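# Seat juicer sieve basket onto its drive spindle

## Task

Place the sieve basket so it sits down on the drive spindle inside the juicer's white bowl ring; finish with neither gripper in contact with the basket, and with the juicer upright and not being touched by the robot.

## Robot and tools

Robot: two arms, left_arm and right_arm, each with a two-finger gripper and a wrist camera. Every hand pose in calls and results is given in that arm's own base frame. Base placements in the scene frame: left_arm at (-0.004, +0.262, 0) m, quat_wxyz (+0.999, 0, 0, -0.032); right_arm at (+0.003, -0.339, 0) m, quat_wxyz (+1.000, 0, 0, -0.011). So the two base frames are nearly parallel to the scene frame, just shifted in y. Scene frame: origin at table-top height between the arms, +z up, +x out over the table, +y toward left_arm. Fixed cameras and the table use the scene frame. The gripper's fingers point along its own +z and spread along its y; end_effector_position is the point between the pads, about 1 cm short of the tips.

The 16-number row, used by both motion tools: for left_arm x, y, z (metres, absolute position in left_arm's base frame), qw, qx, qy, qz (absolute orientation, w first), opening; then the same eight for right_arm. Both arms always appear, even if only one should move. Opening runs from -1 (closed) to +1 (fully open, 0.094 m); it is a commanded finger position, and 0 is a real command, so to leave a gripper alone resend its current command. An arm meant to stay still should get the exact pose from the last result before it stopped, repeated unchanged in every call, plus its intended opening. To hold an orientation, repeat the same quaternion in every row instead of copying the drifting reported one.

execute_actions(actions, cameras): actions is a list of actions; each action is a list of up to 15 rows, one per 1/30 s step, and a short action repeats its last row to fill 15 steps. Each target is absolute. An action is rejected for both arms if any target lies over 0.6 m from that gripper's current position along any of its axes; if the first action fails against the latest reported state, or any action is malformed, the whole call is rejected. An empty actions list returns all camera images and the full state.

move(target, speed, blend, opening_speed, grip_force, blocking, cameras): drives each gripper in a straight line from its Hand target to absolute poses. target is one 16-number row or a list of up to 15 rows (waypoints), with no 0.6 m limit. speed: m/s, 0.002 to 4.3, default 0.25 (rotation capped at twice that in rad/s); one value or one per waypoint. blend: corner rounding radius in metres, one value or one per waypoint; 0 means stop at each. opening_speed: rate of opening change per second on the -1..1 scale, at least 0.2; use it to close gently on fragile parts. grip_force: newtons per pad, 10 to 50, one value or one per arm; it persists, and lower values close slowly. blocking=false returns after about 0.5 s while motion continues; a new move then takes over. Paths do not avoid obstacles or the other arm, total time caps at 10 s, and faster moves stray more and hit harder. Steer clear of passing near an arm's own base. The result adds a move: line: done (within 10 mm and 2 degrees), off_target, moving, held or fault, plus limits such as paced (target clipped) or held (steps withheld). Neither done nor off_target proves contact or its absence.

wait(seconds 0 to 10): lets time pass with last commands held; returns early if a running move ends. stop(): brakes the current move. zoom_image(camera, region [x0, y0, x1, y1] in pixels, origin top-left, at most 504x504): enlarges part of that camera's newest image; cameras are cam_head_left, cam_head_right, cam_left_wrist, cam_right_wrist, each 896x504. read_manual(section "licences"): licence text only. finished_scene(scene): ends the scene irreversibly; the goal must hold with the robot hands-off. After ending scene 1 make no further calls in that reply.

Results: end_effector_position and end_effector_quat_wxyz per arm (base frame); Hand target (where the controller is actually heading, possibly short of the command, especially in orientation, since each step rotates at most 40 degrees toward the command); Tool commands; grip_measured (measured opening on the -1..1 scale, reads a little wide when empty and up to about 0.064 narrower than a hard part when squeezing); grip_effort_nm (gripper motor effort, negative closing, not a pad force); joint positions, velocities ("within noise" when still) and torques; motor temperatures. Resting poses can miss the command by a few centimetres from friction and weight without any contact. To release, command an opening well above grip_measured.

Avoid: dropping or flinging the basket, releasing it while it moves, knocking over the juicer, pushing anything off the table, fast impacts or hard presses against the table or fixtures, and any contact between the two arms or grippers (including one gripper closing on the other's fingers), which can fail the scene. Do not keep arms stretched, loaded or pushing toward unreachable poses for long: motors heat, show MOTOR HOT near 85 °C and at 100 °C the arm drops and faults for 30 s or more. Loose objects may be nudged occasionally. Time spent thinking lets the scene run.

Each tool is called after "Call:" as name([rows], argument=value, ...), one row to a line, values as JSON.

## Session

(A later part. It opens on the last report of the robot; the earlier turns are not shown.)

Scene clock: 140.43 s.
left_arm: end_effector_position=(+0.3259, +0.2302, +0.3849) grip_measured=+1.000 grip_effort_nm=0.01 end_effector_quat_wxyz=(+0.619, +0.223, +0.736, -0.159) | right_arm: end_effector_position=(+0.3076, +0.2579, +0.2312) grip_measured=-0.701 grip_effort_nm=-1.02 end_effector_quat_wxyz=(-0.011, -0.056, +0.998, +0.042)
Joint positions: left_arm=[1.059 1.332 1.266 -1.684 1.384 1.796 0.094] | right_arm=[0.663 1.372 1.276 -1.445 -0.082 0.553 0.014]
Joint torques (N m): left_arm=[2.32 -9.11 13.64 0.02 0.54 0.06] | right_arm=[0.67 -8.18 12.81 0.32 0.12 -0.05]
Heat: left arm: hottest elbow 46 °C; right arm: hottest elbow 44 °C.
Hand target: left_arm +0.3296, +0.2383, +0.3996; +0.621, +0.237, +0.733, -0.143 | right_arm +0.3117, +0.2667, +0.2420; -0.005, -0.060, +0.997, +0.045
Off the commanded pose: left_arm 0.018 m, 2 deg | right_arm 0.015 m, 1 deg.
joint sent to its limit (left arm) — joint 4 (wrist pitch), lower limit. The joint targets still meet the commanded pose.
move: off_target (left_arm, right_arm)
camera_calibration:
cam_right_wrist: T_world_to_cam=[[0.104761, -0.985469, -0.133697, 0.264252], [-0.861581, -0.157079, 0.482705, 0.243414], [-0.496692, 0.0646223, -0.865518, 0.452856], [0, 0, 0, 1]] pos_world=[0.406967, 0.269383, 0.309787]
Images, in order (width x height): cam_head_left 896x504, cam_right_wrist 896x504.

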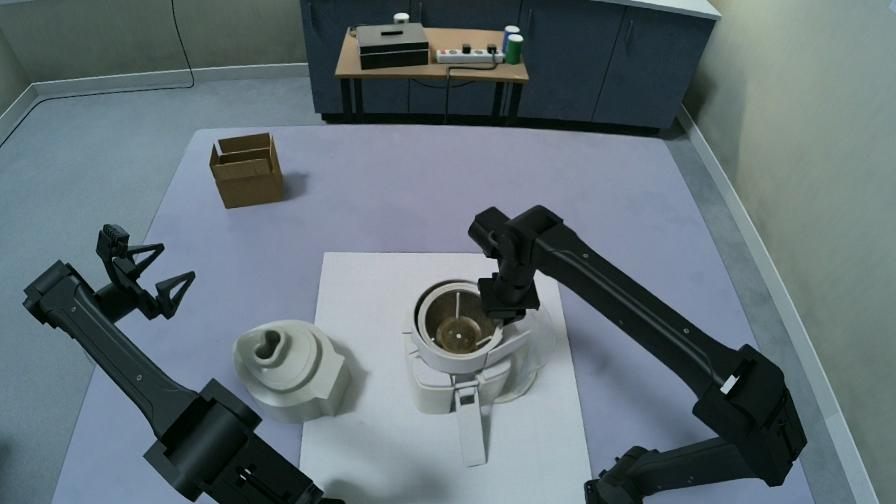

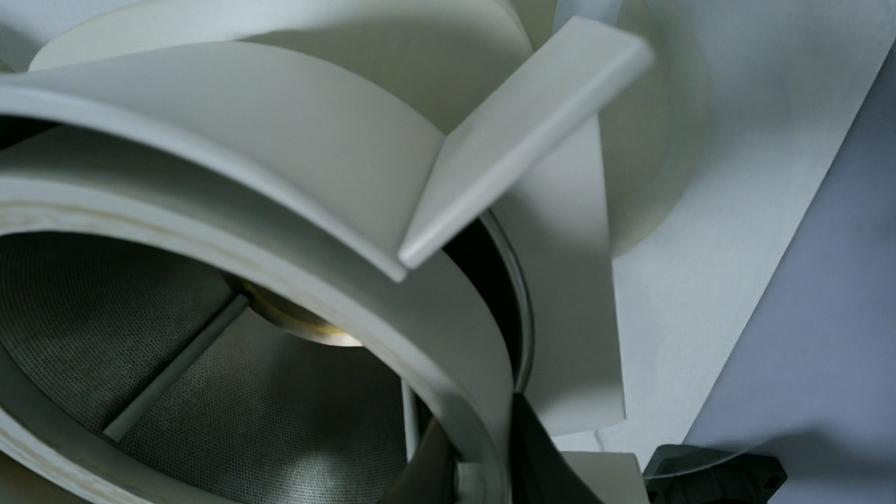

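Call:
move([
  [0.33,0.239,0.40,0.621,0.239,0.732,-0.146,1,0.308,0.273,0.232,-0.012,-0.06,0.997,0.045,-1],
  [0.33,0.239,0.40,0.621,0.239,0.732,-0.146,1,0.308,0.272,0.208,-0.012,-0.06,0.997,0.045,-1],
], speed=0.07, cameras=["cam_head_left"])

Call:
zoom_image(camera="cam_head_left", region=[380, 230, 540, 370])

Scene clock: 150.00 s.
left_arm: end_effector_position=(+0.3259, +0.2302, +0.3849) grip_measured=+1.000 grip_effort_nm=0.01 end_effector_quat_wxyz=(+0.619, +0.223, +0.736, -0.159) | right_arm: end_effector_position=(+0.3111, +0.2664, +0.2270) grip_measured=-0.701 grip_effort_nm=-1.03 end_effector_quat_wxyz=(-0.001, -0.056, +0.997, +0.051)
Joint positions: left_arm=[1.059 1.332 1.266 -1.684 1.384 1.796 0.094] | right_arm=[0.673 1.376 1.268 -1.404 -0.085 0.564 0.014]
Joint torques (N m): left_arm=[1.44 -8.53 13.72 -0.31 0.55 0.08] | right_arm=[0.79 -7.53 7.66 1.77 -0.11 -0.04]
Heat: left arm: hottest elbow 47 °C; right arm: hottest elbow 44 °C.
Hand target: left_arm +0.3296, +0.2383, +0.3996; +0.621, +0.237, +0.733, -0.143 | right_arm +0.3076, +0.2714, +0.2085; -0.012, -0.060, +0.997, +0.045
Off the commanded pose: left_arm 0.018 m, 2 deg | right_arm 0.020 m, 2 deg.
joint sent to its limit (left arm) — joint 4 (wrist pitch), lower limit. The joint targets still meet the commanded pose.
move: off_target (left_arm, right_arm)
Images, in order (width x height): cam_head_left 896x504.

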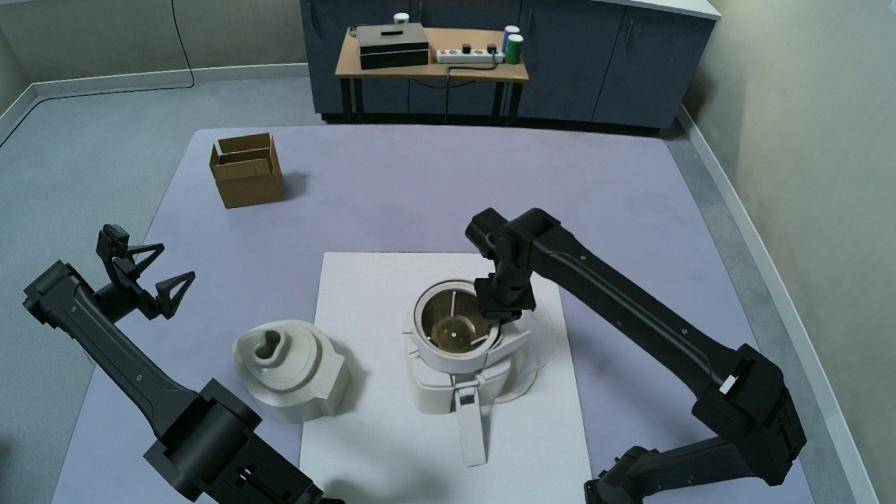

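Scaled by 3.150 from the camera's 896x504 image, which has a finer 1280x720 frame.

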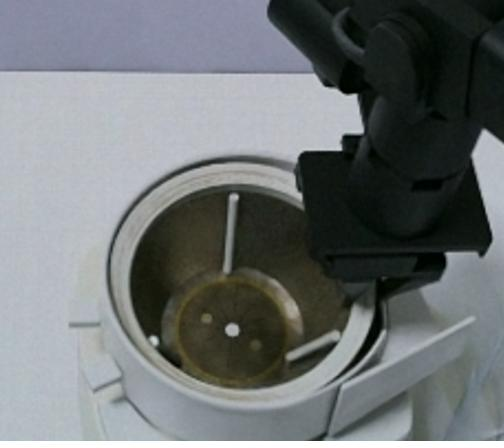

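Call:
move([
  [0.33,0.239,0.40,0.621,0.239,0.732,-0.146,1,0.309,0.272,0.252,-0.015,-0.06,0.997,0.045,-1],
  [0.33,0.239,0.40,0.621,0.239,0.732,-0.146,1,0.305,0.2685,0.244,-0.022,-0.06,0.997,0.045,-1],
  [0.33,0.239,0.40,0.621,0.239,0.732,-0.146,1,0.303,0.2675,0.225,-0.022,-0.06,0.997,0.045,-1],
], speed=0.08, cameras=["cam_head_left"])

Call:
zoom_image(camera="cam_head_left", region=[380, 230, 540, 370])

Scene clock: 159.33 s.
left_arm: end_effector_position=(+0.3259, +0.2302, +0.3849) grip_measured=+1.000 grip_effort_nm=0.01 end_effector_quat_wxyz=(+0.619, +0.223, +0.736, -0.159) | right_arm: end_effector_position=(+0.3057, +0.2634, +0.2298) grip_measured=-0.701 grip_effort_nm=-1.03 end_effector_quat_wxyz=(-0.022, -0.049, +0.998, +0.040)
Joint positions: left_arm=[1.059 1.332 1.266 -1.684 1.384 1.796 0.094] | right_arm=[0.673 1.389 1.289 -1.459 -0.091 0.576 0.014]
Joint torques (N m): left_arm=[1.61 -9.35 13.63 0.01 0.53 0.03] | right_arm=[0.56 -9.41 8.42 1.48 -0.34 -0.22]
Heat: left arm: hottest elbow 47 °C; right arm: hottest elbow 44 °C.
Hand target: left_arm +0.3296, +0.2383, +0.3996; +0.621, +0.237, +0.733, -0.143 | right_arm +0.3030, +0.2674, +0.2251; -0.022, -0.060, +0.997, +0.045
Off the commanded pose: left_arm 0.018 m, 2 deg | right_arm 0.007 m, 1 deg.
joint sent to its limit (left arm) — joint 4 (wrist pitch), lower limit. The joint targets still meet the commanded pose.
move: off_target (left_arm)
Images, in order (width x height): cam_head_left 896x504.

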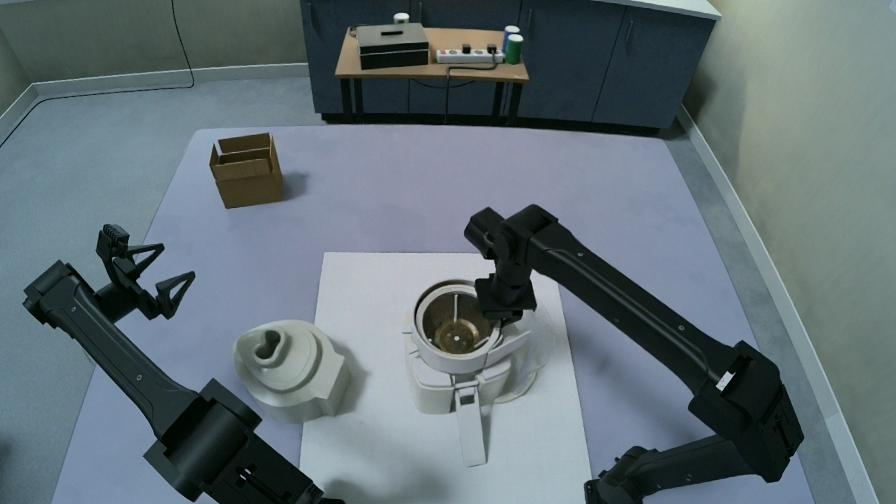

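Scaled by 3.150 from the camera's 896x504 image, which has a finer 1280x720 frame.

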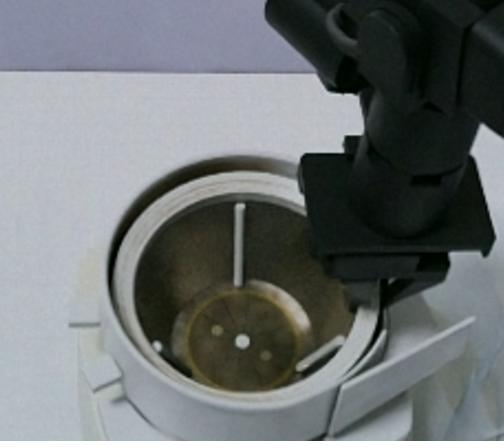

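Hub at (242,341): on target. Press down straight.

Call:
move(target=[0.33,0.239,0.40,0.621,0.239,0.732,-0.146,1,0.303,0.2675,0.195,-0.022,-0.06,0.997,0.045,-1], speed=0.08, cameras=["cam_head_left"])

Call:
zoom_image(camera="cam_head_left", region=[380, 230, 540, 370])

Scene clock: 163.47 s.
left_arm: end_effector_position=(+0.3259, +0.2302, +0.3849) grip_measured=+1.000 grip_effort_nm=0.01 end_effector_quat_wxyz=(+0.619, +0.223, +0.736, -0.159) | right_arm: end_effector_position=(+0.3052, +0.2635, +0.2228) grip_measured=-0.701 grip_effort_nm=-1.03 end_effector_quat_wxyz=(-0.005, -0.050, +0.997, +0.054)
Joint positions: left_arm=[1.059 1.332 1.266 -1.684 1.384 1.796 0.094] | right_arm=[0.673 1.363 1.244 -1.397 -0.093 0.575 0.014]
Joint torques (N m): left_arm=[1.85 -9 13.74 -0.1 0.5 0.01] | right_arm=[0.09 -6.24 6.48 2.29 -0.21 -0.22]
Heat: left arm: hottest elbow 47 °C; right arm: hottest elbow 44 °C.
Hand target: left_arm +0.3296, +0.2383, +0.3996; +0.621, +0.237, +0.733, -0.143 | right_arm +0.3020, +0.2664, +0.1959; -0.022, -0.060, +0.997, +0.045
Off the commanded pose: left_arm 0.018 m, 2 deg | right_arm 0.028 m, 2 deg.
joint sent to its limit (left arm) — joint 4 (wrist pitch), lower limit. The joint targets still meet the commanded pose.
move: off_target (left_arm, right_arm)
Images, in order (width x height): cam_head_left 896x504.

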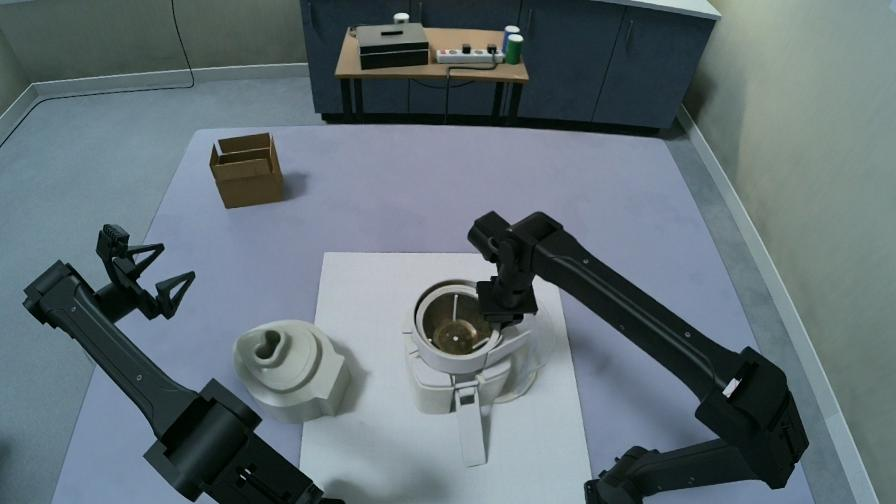

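Scaled by 3.150 from the camera's 896x504 image, which has a finer 1280x720 frame.

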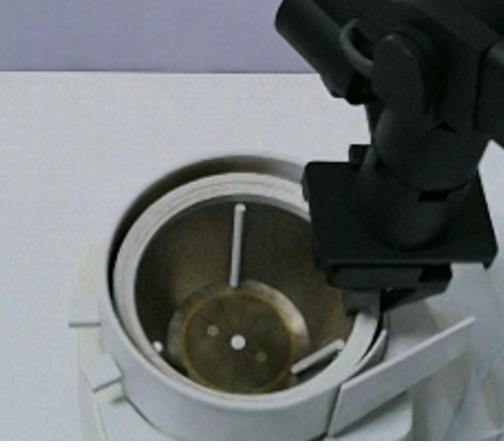

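Call:
move([
  [0.33,0.239,0.40,0.621,0.239,0.732,-0.146,1,0.303,0.2675,0.213,-0.022,-0.06,0.997,0.045,-1],
  [0.33,0.239,0.40,0.621,0.239,0.732,-0.146,1,0.3145,0.268,0.21,-0.026,-0.147,0.988,0.043,-1],
], speed=0.06, cameras=["cam_head_left"])

Call:
zoom_image(camera="cam_head_left", region=[380, 230, 540, 370])

Call:
move([
  [0.33,0.239,0.40,0.621,0.239,0.732,-0.146,1,0.303,0.2675,0.213,-0.022,-0.06,0.997,0.045,-1],
  [0.33,0.239,0.40,0.621,0.239,0.732,-0.146,1,0.2915,0.269,0.21,-0.018,0.027,0.998,0.047,-1],
], speed=0.06, cameras=["cam_head_left"])

Call:
zoom_image(camera="cam_head_left", region=[380, 230, 540, 370])

Scene clock: 178.90 s.
left_arm: end_effector_position=(+0.3259, +0.2302, +0.3849) grip_measured=+1.000 grip_effort_nm=0.01 end_effector_quat_wxyz=(+0.619, +0.223, +0.736, -0.159) | right_arm: end_effector_position=(+0.3135, +0.2627, +0.2221) grip_measured=-0.701 grip_effort_nm=-1.03 end_effector_quat_wxyz=(-0.005, -0.121, +0.991, +0.054)
Joint positions: left_arm=[1.059 1.332 1.266 -1.684 1.384 1.796 0.094] | right_arm=[0.657 1.383 1.261 -1.402 -0.099 0.417 0.014]
Joint torques (N m): left_arm=[2.26 -9.11 13.59 -0.27 0.59 0.11] | right_arm=[0.32 -6.12 10.73 0.16 -0.11 -0.57]
Heat: left arm: hottest elbow 48 °C; right arm: hottest elbow 43 °C.
Hand target: left_arm +0.3296, +0.2383, +0.3996; +0.621, +0.237, +0.733, -0.143 | right_arm +0.3142, +0.2678, +0.2101; -0.025, -0.146, +0.988, +0.044
Off the commanded pose: left_arm 0.018 m, 2 deg | right_arm 0.013 m, 4 deg.
joint sent to its limit (left arm) — joint 4 (wrist pitch), lower limit. The joint targets still meet the commanded pose.
move: off_target (left_arm, right_arm)
Images, in order (width x height): cam_head_left 896x504.

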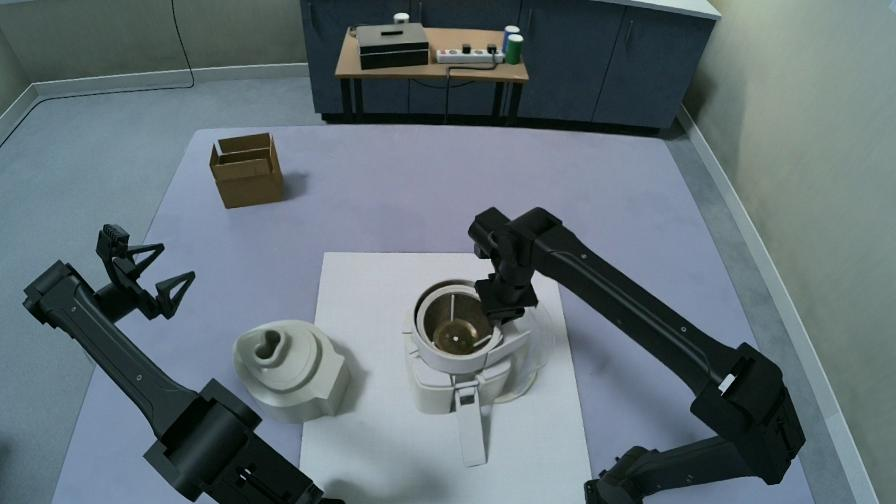

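Scaled by 3.150 from the camera's 896x504 image, which has a finer 1280x720 frame.

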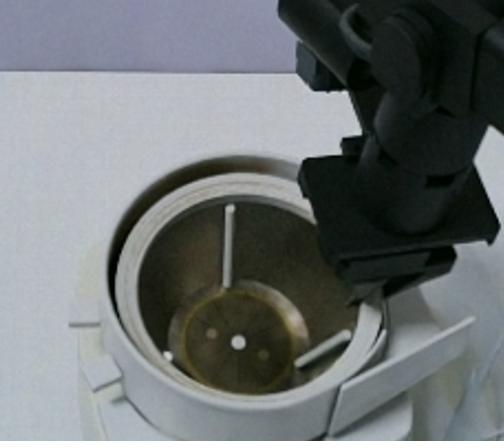

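Scene clock: 182.87 s.
left_arm: end_effector_position=(+0.3259, +0.2302, +0.3849) grip_measured=+1.000 grip_effort_nm=0.01 end_effector_quat_wxyz=(+0.619, +0.223, +0.736, -0.159) | right_arm: end_effector_position=(+0.2967, +0.2639, +0.2238) grip_measured=-0.701 grip_effort_nm=-1.03 end_effector_quat_wxyz=(-0.013, +0.029, +0.998, +0.053)
Joint positions: left_arm=[1.059 1.332 1.266 -1.684 1.384 1.796 0.094] | right_arm=[0.686 1.35 1.234 -1.405 -0.097 0.746 0.014]
Joint torques (N m): left_arm=[1.73 -8.82 13.45 -0.21 0.56 0.05] | right_arm=[1.14 -8 7.66 1.84 0.12 0.02]
Heat: left arm: hottest elbow 48 °C; right arm: hottest elbow 43 °C.
Hand target: left_arm +0.3296, +0.2383, +0.3996; +0.621, +0.237, +0.733, -0.143 | right_arm +0.2913, +0.2686, +0.2102; -0.018, +0.027, +0.998, +0.047
Off the commanded pose: left_arm 0.018 m, 2 deg | right_arm 0.016 m, 1 deg.
joint sent to its limit (left arm) — joint 4 (wrist pitch), lower limit. The joint targets still meet the commanded pose.
move: off_target (left_arm, right_arm)
Images, in order (width x height): cam_head_left 896x504.

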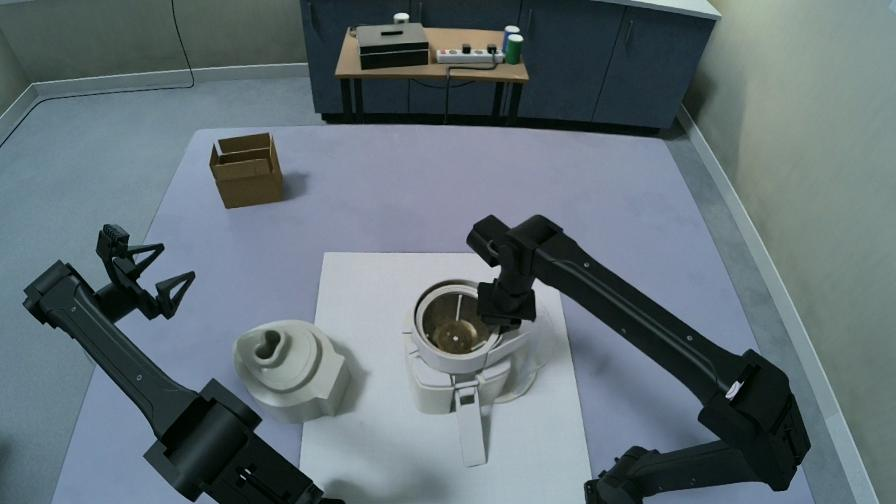

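Scaled by 3.150 from the camera's 896x504 image, which has a finer 1280x720 frame.

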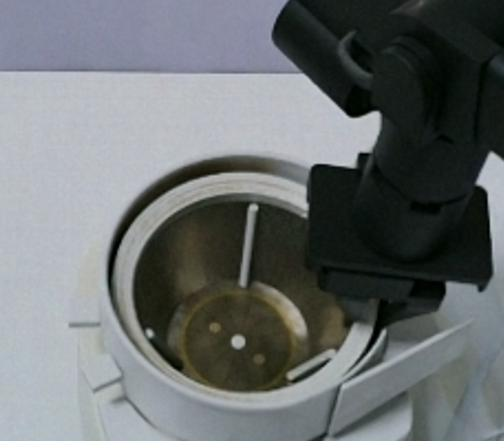

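Call:
move([
  [0.33,0.239,0.40,0.621,0.239,0.732,-0.146,1,0.2925,0.267,0.214,-0.018,0.027,0.998,0.047,-1],
  [0.33,0.239,0.40,0.621,0.239,0.732,-0.146,1,0.2925,0.267,0.214,-0.018,0.027,0.998,0.047,-0.4],
], speed=0.08, opening_speed=0.6)

Call:
move([
  [0.33,0.239,0.40,0.621,0.239,0.732,-0.146,1,0.2925,0.267,0.33,-0.018,0.027,0.998,0.047,-0.4],
  [0.33,0.239,0.40,0.621,0.239,0.732,-0.146,1,0.29,0.31,0.42,0,0,1,0,-0.4],
], speed=0.2, blend=[0.03,0], cameras=["cam_head_left","cam_right_wrist","cam_left_wrist"])

Call:
zoom_image(camera="cam_head_left", region=[380, 230, 540, 370])

Scene clock: 192.13 s.
left_arm: end_effector_position=(+0.3259, +0.2302, +0.3849) grip_measured=+1.000 grip_effort_nm=0.01 end_effector_quat_wxyz=(+0.619, +0.223, +0.736, -0.159) | right_arm: end_effector_position=(+0.2953, +0.2634, +0.2217) grip_measured=-0.402 grip_effort_nm=0.09 end_effector_quat_wxyz=(-0.015, +0.029, +0.998, +0.051)
Joint positions: left_arm=[1.059 1.332 1.266 -1.684 1.384 1.796 0.094] | right_arm=[0.687 1.35 1.229 -1.405 -0.096 0.747 0.028]
Joint torques (N m): left_arm=[3.14 -8.12 13.67 -0.13 0.56 0.06] | right_arm=[0.67 -8.7 8.55 1.17 0.11 -0.02]
Heat: left arm: hottest elbow 48 °C; right arm: hottest elbow 43 °C.
Hand target: left_arm +0.3296, +0.2383, +0.3996; +0.621, +0.237, +0.733, -0.143 | right_arm +0.2924, +0.2669, +0.2140; -0.018, +0.027, +0.998, +0.047
Off the commanded pose: left_arm 0.018 m, 2 deg | right_arm 0.009 m, 1 deg.
joint sent to its limit (left arm) — joint 4 (wrist pitch), lower limit. The joint targets still meet the commanded pose.
move: off_target (left_arm); target 2's new opening was sent with right_arm's hand 0.011 m and 1 deg from that target

Scene clock: 193.87 s.
left_arm: end_effector_position=(+0.3259, +0.2302, +0.3849) grip_measured=+1.000 grip_effort_nm=0.01 end_effector_quat_wxyz=(+0.619, +0.223, +0.736, -0.159) | right_arm: end_effector_position=(+0.2873, +0.3026, +0.3958) grip_measured=-0.401 grip_effort_nm=0.08 end_effector_quat_wxyz=(+0.070, -0.003, +0.995, +0.075)
Joint positions: left_arm=[1.059 1.332 1.266 -1.684 1.384 1.796 0.094] | right_arm=[0.812 1.35 1.68 -1.695 -0.002 0.807 0.028]
Joint torques (N m): left_arm=[1.85 -8.18 13.75 -0.06 0.56 0.04] | right_arm=[0.38 -8.35 14.98 0.54 0.2 0.06]
Heat: left arm: hottest elbow 48 °C; right arm: hottest elbow 43 °C.
Hand target: left_arm +0.3296, +0.2383, +0.3996; +0.621, +0.237, +0.733, -0.143 | right_arm +0.2893, +0.3092, +0.4187; +0.085, -0.001, +0.992, +0.090
Off the commanded pose: left_arm 0.018 m, 2 deg | right_arm 0.025 m, 12 deg.
joint sent to its limit (left arm) — joint 4 (wrist pitch), lower limit. The joint targets still meet the commanded pose.
joint sent to its limit (right arm) — joint 4 (wrist pitch), lower limit. The joint targets are off in orientation, not in position.
move: off_target (left_arm, right_arm)
camera_calibration:
cam_left_wrist: T_world_to_cam=[[-0.534168, -0.844521, -0.038052, 0.387342], [-0.589453, 0.404345, -0.699321, 0.401443], [0.605978, -0.351125, -0.713794, 0.275689], [0, 0, 0, 1]] pos_world=[0.276477, 0.261598, 0.492262]
cam_right_wrist: T_world_to_cam=[[0.0187787, -0.980371, -0.196264, 0.38034], [-0.938625, -0.0849089, 0.334325, 0.212451], [-0.344428, 0.17794, -0.921795, 0.52662], [0, 0, 0, 1]] pos_world=[0.373652, 0.297206, 0.489055]
Images, in order (width x height): cam_head_left 896x504, cam_left_wrist 896x504, cam_right_wrist 896x504.

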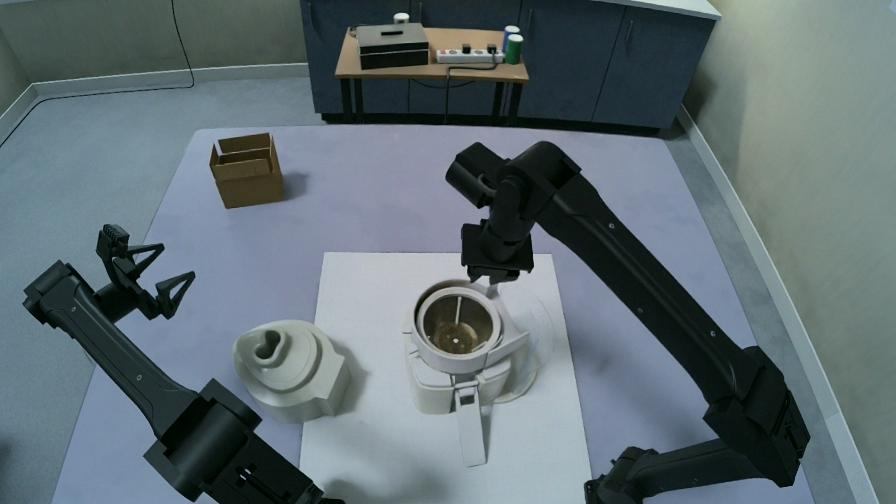

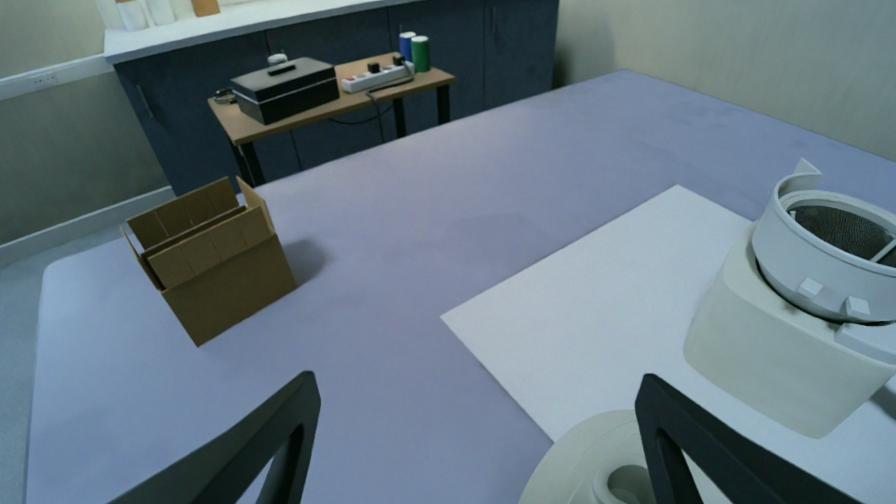

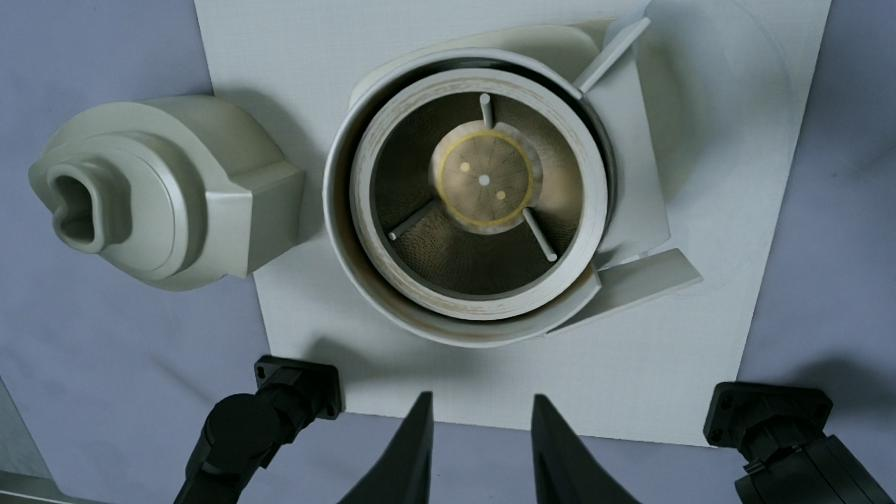

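Scaled by 3.150 from the camera's 896x504 image, which has a finer 1280x720 frame.

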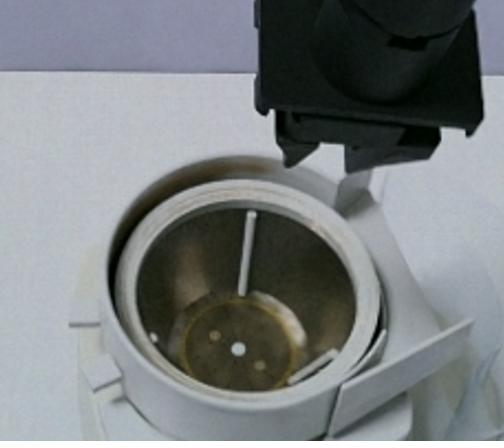

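Call:
finished_scene(scene=2)

The scene is finished: the task was done.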